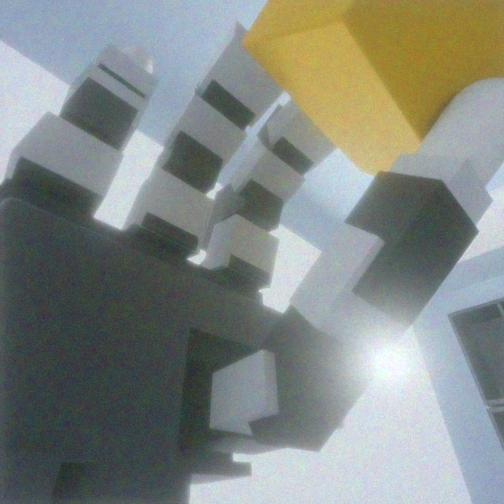

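Emit:
move:
  base: {"translate_m":0.3,"strafe_m":0.95}
  speeds: {"translate_m":0.35}
  joints: {"joint_2_rad":-0.1,"joint_4_rad":-1.0,"joint_6_rad":-1.72}
  min_time_s: 3
  cameras: ["base_camera","wrist_camera"]

Scene clock: 525.30 s.
move: done
base_odometry: x=-0.827 y=+1.103 heading=-2.371
base_tilt: forward=-0.5 right=+0.9
base_status: done
joint_positions: joint_1_rad=-0.016 joint_2_rad=-0.114 joint_3_rad=+3.134 joint_4_rad=-1.018 joint_5_rad=+0.031 joint_6_rad=-1.655 joint_7_rad=+0.046 hand_index_mcp=+0.461 hand_index_abd=-0.007 hand_index_pip=-0.184 hand_index_dip=+0.423 hand_middle_mcp=+0.455 hand_middle_abd=-0.002 hand_middle_pip=-0.227 hand_middle_dip=+0.428 hand_ring_mcp=+0.740 hand_ring_abd=+0.002 hand_ring_pip=+0.572 hand_ring_dip=+0.699 hand_thumb_cmc=-0.547 hand_thumb_axl=+0.689 hand_thumb_mcp=-0.153 hand_thumb_ipl=+0.163 hand_current_limit=+0.400 hand_speed=-0.600
joint_status: all done
hand_state: blocked,goal,blocked,goal,blocked,goal,blocked,blocked,goal,goal,goal,goal,blocked,goal,blocked,blocked
index_mcp_current_ma: 180
index_abd_current_ma: -13
index_pip_current_ma: 385
index_dip_current_ma: 49
middle_mcp_current_ma: 155
middle_abd_current_ma: -3
middle_pip_current_ma: 269
middle_dip_current_ma: 65
ring_mcp_current_ma: -40
ring_abd_current_ma: 4
ring_pip_current_ma: -9
ring_dip_current_ma: 5
thumb_cmc_current_ma: 68
thumb_axl_current_ma: 35
thumb_mcp_current_ma: 385
thumb_ipl_current_ma: 322
hand_goal_index_mcp: 0.412
hand_goal_index_abd: 0.000
hand_goal_index_pip: -0.300
hand_goal_index_dip: 0.406
hand_goal_middle_mcp: 0.412
hand_goal_middle_abd: 0.000
hand_goal_middle_pip: -0.300
hand_goal_middle_dip: 0.406
hand_goal_ring_mcp: 0.754
hand_goal_ring_abd: 0.000
hand_goal_ring_pip: 0.576
hand_goal_ring_dip: 0.696
hand_goal_thumb_cmc: -0.570
hand_goal_thumb_axl: 0.678
hand_goal_thumb_mcp: -0.360
hand_goal_thumb_ipl: 0.100
motor_effort: joint_1_rad=+0(2) joint_2_rad=-9(14) joint_3_rad=+0(2) joint_4_rad=+14(15) joint_5_rad=+1(2) joint_6_rad=+5(11) joint_7_rad=+0(1)
hand_pose: x=+0.4121 y=+0.0183 z=+0.9950 quat_wxyz=(+0.190, -0.697, +0.657, -0.216) (m; base frame)
hand_target: x=+0.3998 y=+0.0239 z=+0.9922 quat_wxyz=(+0.182, -0.683, +0.683, -0.182) (m; base frame)
hand_status: not commanded
pictures: base_camera, wrist_camera

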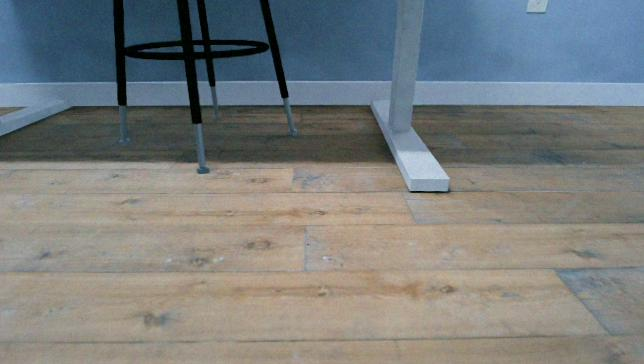

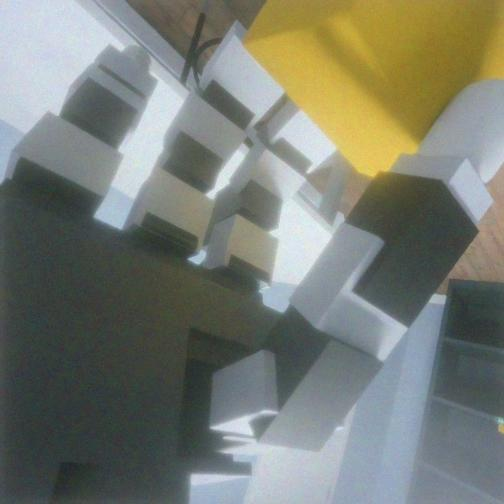

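Emit:
zoom_image:
  camera: "wrist_camera"
  region: [0, 0, 300, 300]

Scaled by 1.680 from the camera's 504x504 image, which has a finer 720x720 frame.

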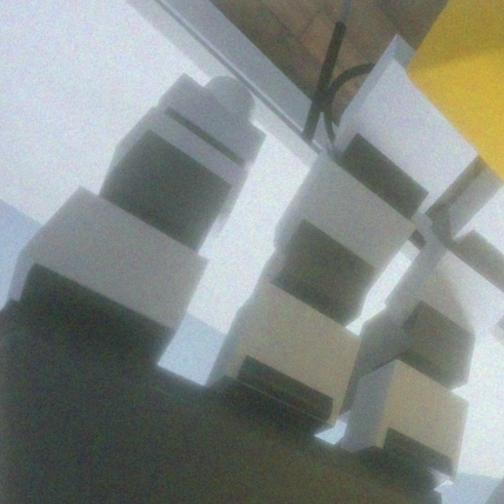

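Emit:
move:
  base: {"translate_m":0.25}
  speeds: {"translate_m":0.25}
  cameras: ["base_camera","wrist_camera"]

Emit:
zoom_image:
  camera: "wrist_camera"
  region: [0, 0, 300, 300]

Scene clock: 543.63 s.
move: done
base_odometry: x=-1.006 y=+0.929 heading=-2.370
base_tilt: forward=-0.5 right=+0.9
base_status: done
joint_positions: joint_1_rad=-0.016 joint_2_rad=-0.105 joint_3_rad=+3.134 joint_4_rad=-1.015 joint_5_rad=+0.031 joint_6_rad=-1.660 joint_7_rad=+0.046 hand_index_mcp=+0.461 hand_index_abd=-0.007 hand_index_pip=-0.185 hand_index_dip=+0.423 hand_middle_mcp=+0.455 hand_middle_abd=-0.002 hand_middle_pip=-0.227 hand_middle_dip=+0.428 hand_ring_mcp=+0.741 hand_ring_abd=+0.002 hand_ring_pip=+0.572 hand_ring_dip=+0.699 hand_thumb_cmc=-0.547 hand_thumb_axl=+0.689 hand_thumb_mcp=-0.153 hand_thumb_ipl=+0.163 hand_current_limit=+0.400 hand_speed=-0.600
joint_status: not commanded
hand_state: blocked,goal,blocked,goal,blocked,goal,blocked,blocked,goal,goal,goal,goal,blocked,goal,blocked,blocked
index_mcp_current_ma: 182
index_abd_current_ma: -13
index_pip_current_ma: 385
index_dip_current_ma: 49
middle_mcp_current_ma: 155
middle_abd_current_ma: -3
middle_pip_current_ma: 269
middle_dip_current_ma: 65
ring_mcp_current_ma: -35
ring_abd_current_ma: 4
ring_pip_current_ma: -9
ring_dip_current_ma: 5
thumb_cmc_current_ma: 68
thumb_axl_current_ma: 35
thumb_mcp_current_ma: 385
thumb_ipl_current_ma: 321
hand_goal_index_mcp: 0.412
hand_goal_index_abd: 0.000
hand_goal_index_pip: -0.300
hand_goal_index_dip: 0.406
hand_goal_middle_mcp: 0.412
hand_goal_middle_abd: 0.000
hand_goal_middle_pip: -0.300
hand_goal_middle_dip: 0.406
hand_goal_ring_mcp: 0.754
hand_goal_ring_abd: 0.000
hand_goal_ring_pip: 0.576
hand_goal_ring_dip: 0.696
hand_goal_thumb_cmc: -0.570
hand_goal_thumb_axl: 0.678
hand_goal_thumb_mcp: -0.360
hand_goal_thumb_ipl: 0.100
motor_effort: joint_1_rad=-1(1) joint_2_rad=-9(13) joint_3_rad=+1(1) joint_4_rad=+14(15) joint_5_rad=+1(1) joint_6_rad=+5(6) joint_7_rad=+0(0)
hand_pose: x=+0.4136 y=+0.0184 z=+0.9927 quat_wxyz=(+0.186, -0.698, +0.658, -0.212) (m; base frame)
hand_target: x=+0.3998 y=+0.0239 z=+0.9922 quat_wxyz=(+0.182, -0.683, +0.683, -0.182) (m; base frame)
hand_status: not commanded
pictures: base_camera, wrist_camera

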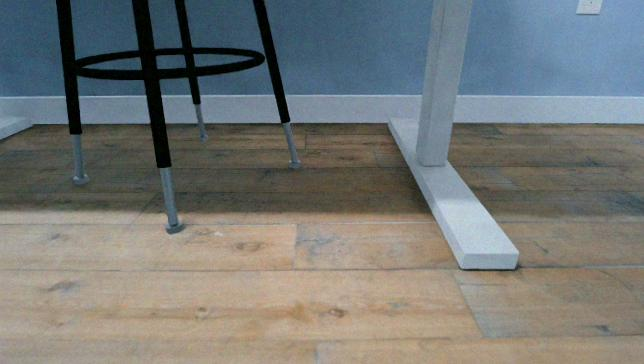

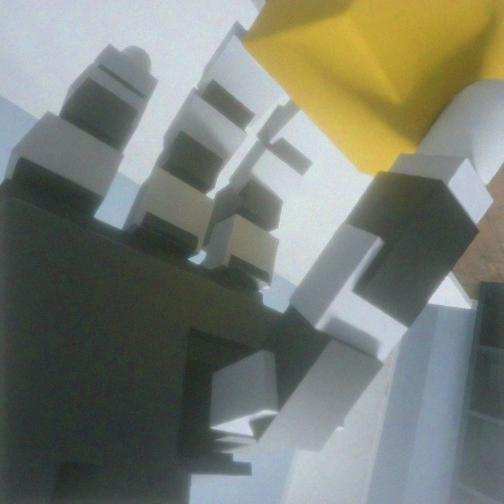

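Scaled by 1.680 from the camera's 504x504 image, which has a finer 720x720 frame.

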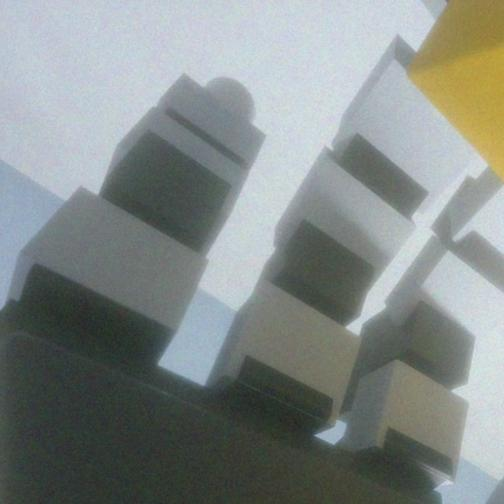

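Emit:
move:
  base: {"translate_m":0.2}
  speeds: {"translate_m":0.25}
  cameras: ["base_camera"]

Emit:
move:
  joints: {"joint_1_rad":0.0,"joint_2_rad":0.0,"joint_4_rad":-1.70,"joint_6_rad":-0.3}
  min_time_s: 3.5
  cameras: ["wrist_camera"]

Scene clock: 556.80 s.
move: done
base_odometry: x=-1.150 y=+0.789 heading=-2.370
base_tilt: forward=-0.5 right=+0.9
base_status: done
joint_positions: joint_1_rad=-0.016 joint_2_rad=-0.101 joint_3_rad=+3.134 joint_4_rad=-1.014 joint_5_rad=+0.031 joint_6_rad=-1.663 joint_7_rad=+0.046 hand_index_mcp=+0.462 hand_index_abd=-0.007 hand_index_pip=-0.185 hand_index_dip=+0.423 hand_middle_mcp=+0.455 hand_middle_abd=-0.002 hand_middle_pip=-0.227 hand_middle_dip=+0.428 hand_ring_mcp=+0.742 hand_ring_abd=+0.002 hand_ring_pip=+0.572 hand_ring_dip=+0.699 hand_thumb_cmc=-0.547 hand_thumb_axl=+0.689 hand_thumb_mcp=-0.153 hand_thumb_ipl=+0.163 hand_current_limit=+0.400 hand_speed=-0.600
joint_status: not commanded
hand_state: blocked,goal,blocked,goal,blocked,goal,blocked,blocked,goal,goal,goal,goal,blocked,goal,blocked,blocked
index_mcp_current_ma: 183
index_abd_current_ma: -13
index_pip_current_ma: 385
index_dip_current_ma: 49
middle_mcp_current_ma: 155
middle_abd_current_ma: -3
middle_pip_current_ma: 269
middle_dip_current_ma: 65
ring_mcp_current_ma: -34
ring_abd_current_ma: 4
ring_pip_current_ma: -9
ring_dip_current_ma: 5
thumb_cmc_current_ma: 68
thumb_axl_current_ma: 35
thumb_mcp_current_ma: 385
thumb_ipl_current_ma: 321
hand_goal_index_mcp: 0.412
hand_goal_index_abd: 0.000
hand_goal_index_pip: -0.300
hand_goal_index_dip: 0.406
hand_goal_middle_mcp: 0.412
hand_goal_middle_abd: 0.000
hand_goal_middle_pip: -0.300
hand_goal_middle_dip: 0.406
hand_goal_ring_mcp: 0.754
hand_goal_ring_abd: 0.000
hand_goal_ring_pip: 0.576
hand_goal_ring_dip: 0.696
hand_goal_thumb_cmc: -0.570
hand_goal_thumb_axl: 0.678
hand_goal_thumb_mcp: -0.360
hand_goal_thumb_ipl: 0.100
motor_effort: joint_1_rad=+0(1) joint_2_rad=-9(14) joint_3_rad=+0(1) joint_4_rad=+13(14) joint_5_rad=+0(1) joint_6_rad=+5(6) joint_7_rad=+0(0)
hand_pose: x=+0.4141 y=+0.0184 z=+0.9917 quat_wxyz=(+0.185, -0.698, +0.659, -0.210) (m; base frame)
hand_target: x=+0.3998 y=+0.0239 z=+0.9922 quat_wxyz=(+0.182, -0.683, +0.683, -0.182) (m; base frame)
hand_status: not commanded
pictures: base_camera

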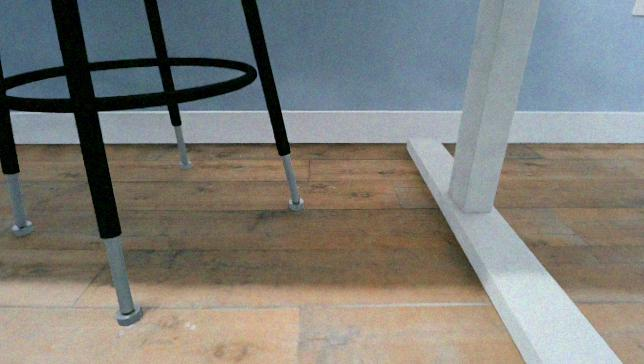

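Scene clock: 560.97 s.
move: done
base_odometry: x=-1.150 y=+0.789 heading=-2.370
base_tilt: forward=-0.5 right=+0.9
base_status: not commanded
joint_positions: joint_1_rad=-0.016 joint_2_rad=-0.030 joint_3_rad=+3.134 joint_4_rad=-1.680 joint_5_rad=+0.031 joint_6_rad=-0.378 joint_7_rad=+0.046 hand_index_mcp=+0.462 hand_index_abd=-0.007 hand_index_pip=-0.185 hand_index_dip=+0.423 hand_middle_mcp=+0.455 hand_middle_abd=-0.002 hand_middle_pip=-0.227 hand_middle_dip=+0.428 hand_ring_mcp=+0.742 hand_ring_abd=+0.002 hand_ring_pip=+0.572 hand_ring_dip=+0.699 hand_thumb_cmc=-0.547 hand_thumb_axl=+0.689 hand_thumb_mcp=-0.153 hand_thumb_ipl=+0.163 hand_current_limit=+0.400 hand_speed=-0.600
joint_status: all done
hand_state: blocked,goal,blocked,goal,blocked,goal,blocked,blocked,goal,goal,goal,goal,blocked,goal,blocked,blocked
index_mcp_current_ma: 183
index_abd_current_ma: -13
index_pip_current_ma: 385
index_dip_current_ma: 49
middle_mcp_current_ma: 155
middle_abd_current_ma: -3
middle_pip_current_ma: 269
middle_dip_current_ma: 65
ring_mcp_current_ma: -34
ring_abd_current_ma: 4
ring_pip_current_ma: -9
ring_dip_current_ma: 5
thumb_cmc_current_ma: 68
thumb_axl_current_ma: 35
thumb_mcp_current_ma: 385
thumb_ipl_current_ma: 321
hand_goal_index_mcp: 0.412
hand_goal_index_abd: 0.000
hand_goal_index_pip: -0.300
hand_goal_index_dip: 0.406
hand_goal_middle_mcp: 0.412
hand_goal_middle_abd: 0.000
hand_goal_middle_pip: -0.300
hand_goal_middle_dip: 0.406
hand_goal_ring_mcp: 0.754
hand_goal_ring_abd: 0.000
hand_goal_ring_pip: 0.576
hand_goal_ring_dip: 0.696
hand_goal_thumb_cmc: -0.570
hand_goal_thumb_axl: 0.678
hand_goal_thumb_mcp: -0.360
hand_goal_thumb_ipl: 0.100
motor_effort: joint_1_rad=+0(2) joint_2_rad=-17(18) joint_3_rad=+0(1) joint_4_rad=+18(19) joint_5_rad=+0(1) joint_6_rad=+8(9) joint_7_rad=+0(1)
hand_pose: x=+0.6515 y=+0.0270 z=+0.8667 quat_wxyz=(+0.361, -0.627, +0.572, -0.386) (m; base frame)
hand_target: x=+0.6695 y=+0.0238 z=+0.8593 quat_wxyz=(+0.382, -0.595, +0.595, -0.382) (m; base frame)
hand_status: not commanded
pictures: wrist_camera

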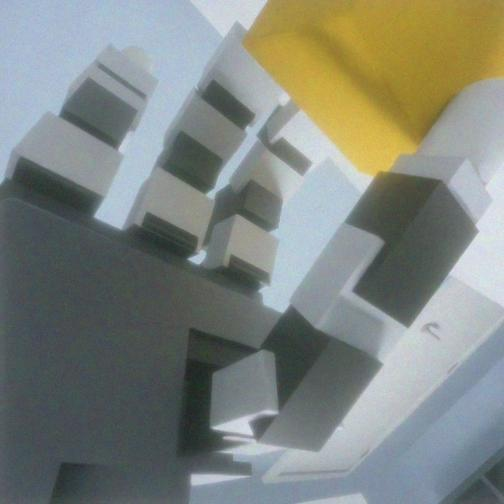

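Emit:
move:
  joints: {"joint_2_rad":0.03,"joint_4_rad":-1.87,"joint_6_rad":-0.1}
  min_time_s: 2
  cameras: ["wrist_camera"]

Scene clock: 570.70 s.
move: done
base_odometry: x=-1.150 y=+0.789 heading=-2.370
base_tilt: forward=-0.5 right=+0.9
base_status: not commanded
joint_positions: joint_1_rad=-0.016 joint_2_rad=-0.003 joint_3_rad=+3.134 joint_4_rad=-1.849 joint_5_rad=+0.031 joint_6_rad=-0.178 joint_7_rad=+0.046 hand_index_mcp=+0.462 hand_index_abd=-0.007 hand_index_pip=-0.185 hand_index_dip=+0.423 hand_middle_mcp=+0.455 hand_middle_abd=-0.002 hand_middle_pip=-0.227 hand_middle_dip=+0.428 hand_ring_mcp=+0.742 hand_ring_abd=+0.002 hand_ring_pip=+0.572 hand_ring_dip=+0.699 hand_thumb_cmc=-0.547 hand_thumb_axl=+0.689 hand_thumb_mcp=-0.153 hand_thumb_ipl=+0.163 hand_current_limit=+0.400 hand_speed=-0.600
joint_status: all done
hand_state: blocked,goal,blocked,goal,blocked,goal,blocked,blocked,goal,goal,goal,goal,blocked,goal,blocked,blocked
index_mcp_current_ma: 183
index_abd_current_ma: -13
index_pip_current_ma: 385
index_dip_current_ma: 49
middle_mcp_current_ma: 155
middle_abd_current_ma: -3
middle_pip_current_ma: 269
middle_dip_current_ma: 65
ring_mcp_current_ma: -34
ring_abd_current_ma: 4
ring_pip_current_ma: -9
ring_dip_current_ma: 5
thumb_cmc_current_ma: 68
thumb_axl_current_ma: 35
thumb_mcp_current_ma: 385
thumb_ipl_current_ma: 321
hand_goal_index_mcp: 0.412
hand_goal_index_abd: 0.000
hand_goal_index_pip: -0.300
hand_goal_index_dip: 0.406
hand_goal_middle_mcp: 0.412
hand_goal_middle_abd: 0.000
hand_goal_middle_pip: -0.300
hand_goal_middle_dip: 0.406
hand_goal_ring_mcp: 0.754
hand_goal_ring_abd: 0.000
hand_goal_ring_pip: 0.576
hand_goal_ring_dip: 0.696
hand_goal_thumb_cmc: -0.570
hand_goal_thumb_axl: 0.678
hand_goal_thumb_mcp: -0.360
hand_goal_thumb_ipl: 0.100
motor_effort: joint_1_rad=+0(1) joint_2_rad=-18(18) joint_3_rad=+0(1) joint_4_rad=+17(19) joint_5_rad=+0(1) joint_6_rad=+8(9) joint_7_rad=+0(1)
hand_pose: x=+0.6527 y=+0.0286 z=+0.8070 quat_wxyz=(+0.363, -0.628, +0.570, -0.386) (m; base frame)
hand_target: x=+0.6678 y=+0.0238 z=+0.7980 quat_wxyz=(+0.382, -0.595, +0.595, -0.382) (m; base frame)
hand_status: not commanded
pictures: wrist_camera

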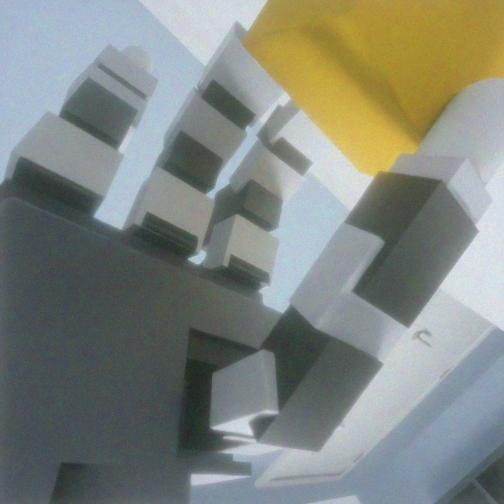

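Emit:
move:
  joints: {"joint_2_rad":0.045,"joint_4_rad":-1.955,"joint_6_rad":0.0}
  min_time_s: 1.5

Emit:
move:
  joints: {"joint_2_rad":0.052,"joint_4_rad":-2.0,"joint_6_rad":0.04}
  min_time_s: 1.0
  cameras: ["wrist_camera"]

Scene clock: 579.37 s.
move: done
base_odometry: x=-1.150 y=+0.789 heading=-2.370
base_tilt: forward=-0.5 right=+0.9
base_status: not commanded
joint_positions: joint_1_rad=-0.016 joint_2_rad=+0.012 joint_3_rad=+3.134 joint_4_rad=-1.934 joint_5_rad=+0.031 joint_6_rad=-0.078 joint_7_rad=+0.046 hand_index_mcp=+0.462 hand_index_abd=-0.007 hand_index_pip=-0.185 hand_index_dip=+0.423 hand_middle_mcp=+0.455 hand_middle_abd=-0.002 hand_middle_pip=-0.227 hand_middle_dip=+0.428 hand_ring_mcp=+0.742 hand_ring_abd=+0.002 hand_ring_pip=+0.572 hand_ring_dip=+0.699 hand_thumb_cmc=-0.547 hand_thumb_axl=+0.689 hand_thumb_mcp=-0.153 hand_thumb_ipl=+0.163 hand_current_limit=+0.400 hand_speed=-0.600
joint_status: all done
hand_state: blocked,goal,blocked,goal,blocked,goal,blocked,blocked,goal,goal,goal,goal,blocked,goal,blocked,blocked
index_mcp_current_ma: 183
index_abd_current_ma: -13
index_pip_current_ma: 385
index_dip_current_ma: 49
middle_mcp_current_ma: 155
middle_abd_current_ma: -3
middle_pip_current_ma: 269
middle_dip_current_ma: 65
ring_mcp_current_ma: -34
ring_abd_current_ma: 4
ring_pip_current_ma: -9
ring_dip_current_ma: 5
thumb_cmc_current_ma: 68
thumb_axl_current_ma: 35
thumb_mcp_current_ma: 385
thumb_ipl_current_ma: 321
hand_goal_index_mcp: 0.412
hand_goal_index_abd: 0.000
hand_goal_index_pip: -0.300
hand_goal_index_dip: 0.406
hand_goal_middle_mcp: 0.412
hand_goal_middle_abd: 0.000
hand_goal_middle_pip: -0.300
hand_goal_middle_dip: 0.406
hand_goal_ring_mcp: 0.754
hand_goal_ring_abd: 0.000
hand_goal_ring_pip: 0.576
hand_goal_ring_dip: 0.696
hand_goal_thumb_cmc: -0.570
hand_goal_thumb_axl: 0.678
hand_goal_thumb_mcp: -0.360
hand_goal_thumb_ipl: 0.100
motor_effort: joint_1_rad=+0(1) joint_2_rad=-17(19) joint_3_rad=+0(1) joint_4_rad=+17(18) joint_5_rad=+0(1) joint_6_rad=+8(9) joint_7_rad=+0(0)
hand_pose: x=+0.6490 y=+0.0294 z=+0.7778 quat_wxyz=(+0.364, -0.628, +0.569, -0.385) (m; base frame)
hand_target: x=+0.6625 y=+0.0238 z=+0.7686 quat_wxyz=(+0.382, -0.595, +0.595, -0.382) (m; base frame)
hand_status: not commanded
pictures: none

Scene clock: 580.67 s.
move: done
base_odometry: x=-1.150 y=+0.789 heading=-2.370
base_tilt: forward=-0.5 right=+0.9
base_status: not commanded
joint_positions: joint_1_rad=-0.016 joint_2_rad=+0.012 joint_3_rad=+3.134 joint_4_rad=-1.963 joint_5_rad=+0.031 joint_6_rad=-0.026 joint_7_rad=+0.045 hand_index_mcp=+0.463 hand_index_abd=-0.007 hand_index_pip=-0.203 hand_index_dip=+0.423 hand_middle_mcp=+0.455 hand_middle_abd=-0.002 hand_middle_pip=-0.232 hand_middle_dip=+0.428 hand_ring_mcp=+0.742 hand_ring_abd=+0.002 hand_ring_pip=+0.572 hand_ring_dip=+0.699 hand_thumb_cmc=-0.555 hand_thumb_axl=+0.688 hand_thumb_mcp=-0.146 hand_thumb_ipl=+0.158 hand_current_limit=+0.400 hand_speed=-0.600
joint_status: all done
hand_state: blocked,goal,blocked,goal,blocked,goal,blocked,blocked,goal,goal,goal,goal,goal,goal,blocked,blocked
index_mcp_current_ma: 190
index_abd_current_ma: -13
index_pip_current_ma: 377
index_dip_current_ma: 49
middle_mcp_current_ma: 155
middle_abd_current_ma: -3
middle_pip_current_ma: 249
middle_dip_current_ma: 66
ring_mcp_current_ma: -34
ring_abd_current_ma: 4
ring_pip_current_ma: -9
ring_dip_current_ma: 5
thumb_cmc_current_ma: 43
thumb_axl_current_ma: 31
thumb_mcp_current_ma: 385
thumb_ipl_current_ma: 290
hand_goal_index_mcp: 0.412
hand_goal_index_abd: 0.000
hand_goal_index_pip: -0.300
hand_goal_index_dip: 0.406
hand_goal_middle_mcp: 0.412
hand_goal_middle_abd: 0.000
hand_goal_middle_pip: -0.300
hand_goal_middle_dip: 0.406
hand_goal_ring_mcp: 0.754
hand_goal_ring_abd: 0.000
hand_goal_ring_pip: 0.576
hand_goal_ring_dip: 0.696
hand_goal_thumb_cmc: -0.570
hand_goal_thumb_axl: 0.678
hand_goal_thumb_mcp: -0.360
hand_goal_thumb_ipl: 0.100
motor_effort: joint_1_rad=+0(1) joint_2_rad=-12(18) joint_3_rad=+0(1) joint_4_rad=+14(17) joint_5_rad=+1(1) joint_6_rad=+7(9) joint_7_rad=+0(1)
hand_pose: x=+0.6503 y=+0.0300 z=+0.7747 quat_wxyz=(+0.372, -0.624, +0.565, -0.392) (m; base frame)
hand_target: x=+0.6558 y=+0.0238 z=+0.7509 quat_wxyz=(+0.378, -0.597, +0.597, -0.379) (m; base frame)
hand_status: not commanded
pictures: wrist_camera

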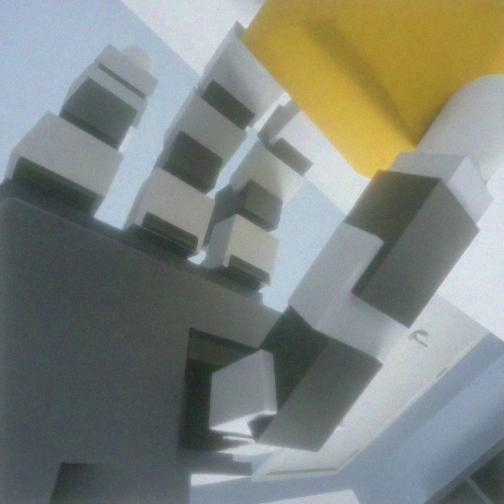

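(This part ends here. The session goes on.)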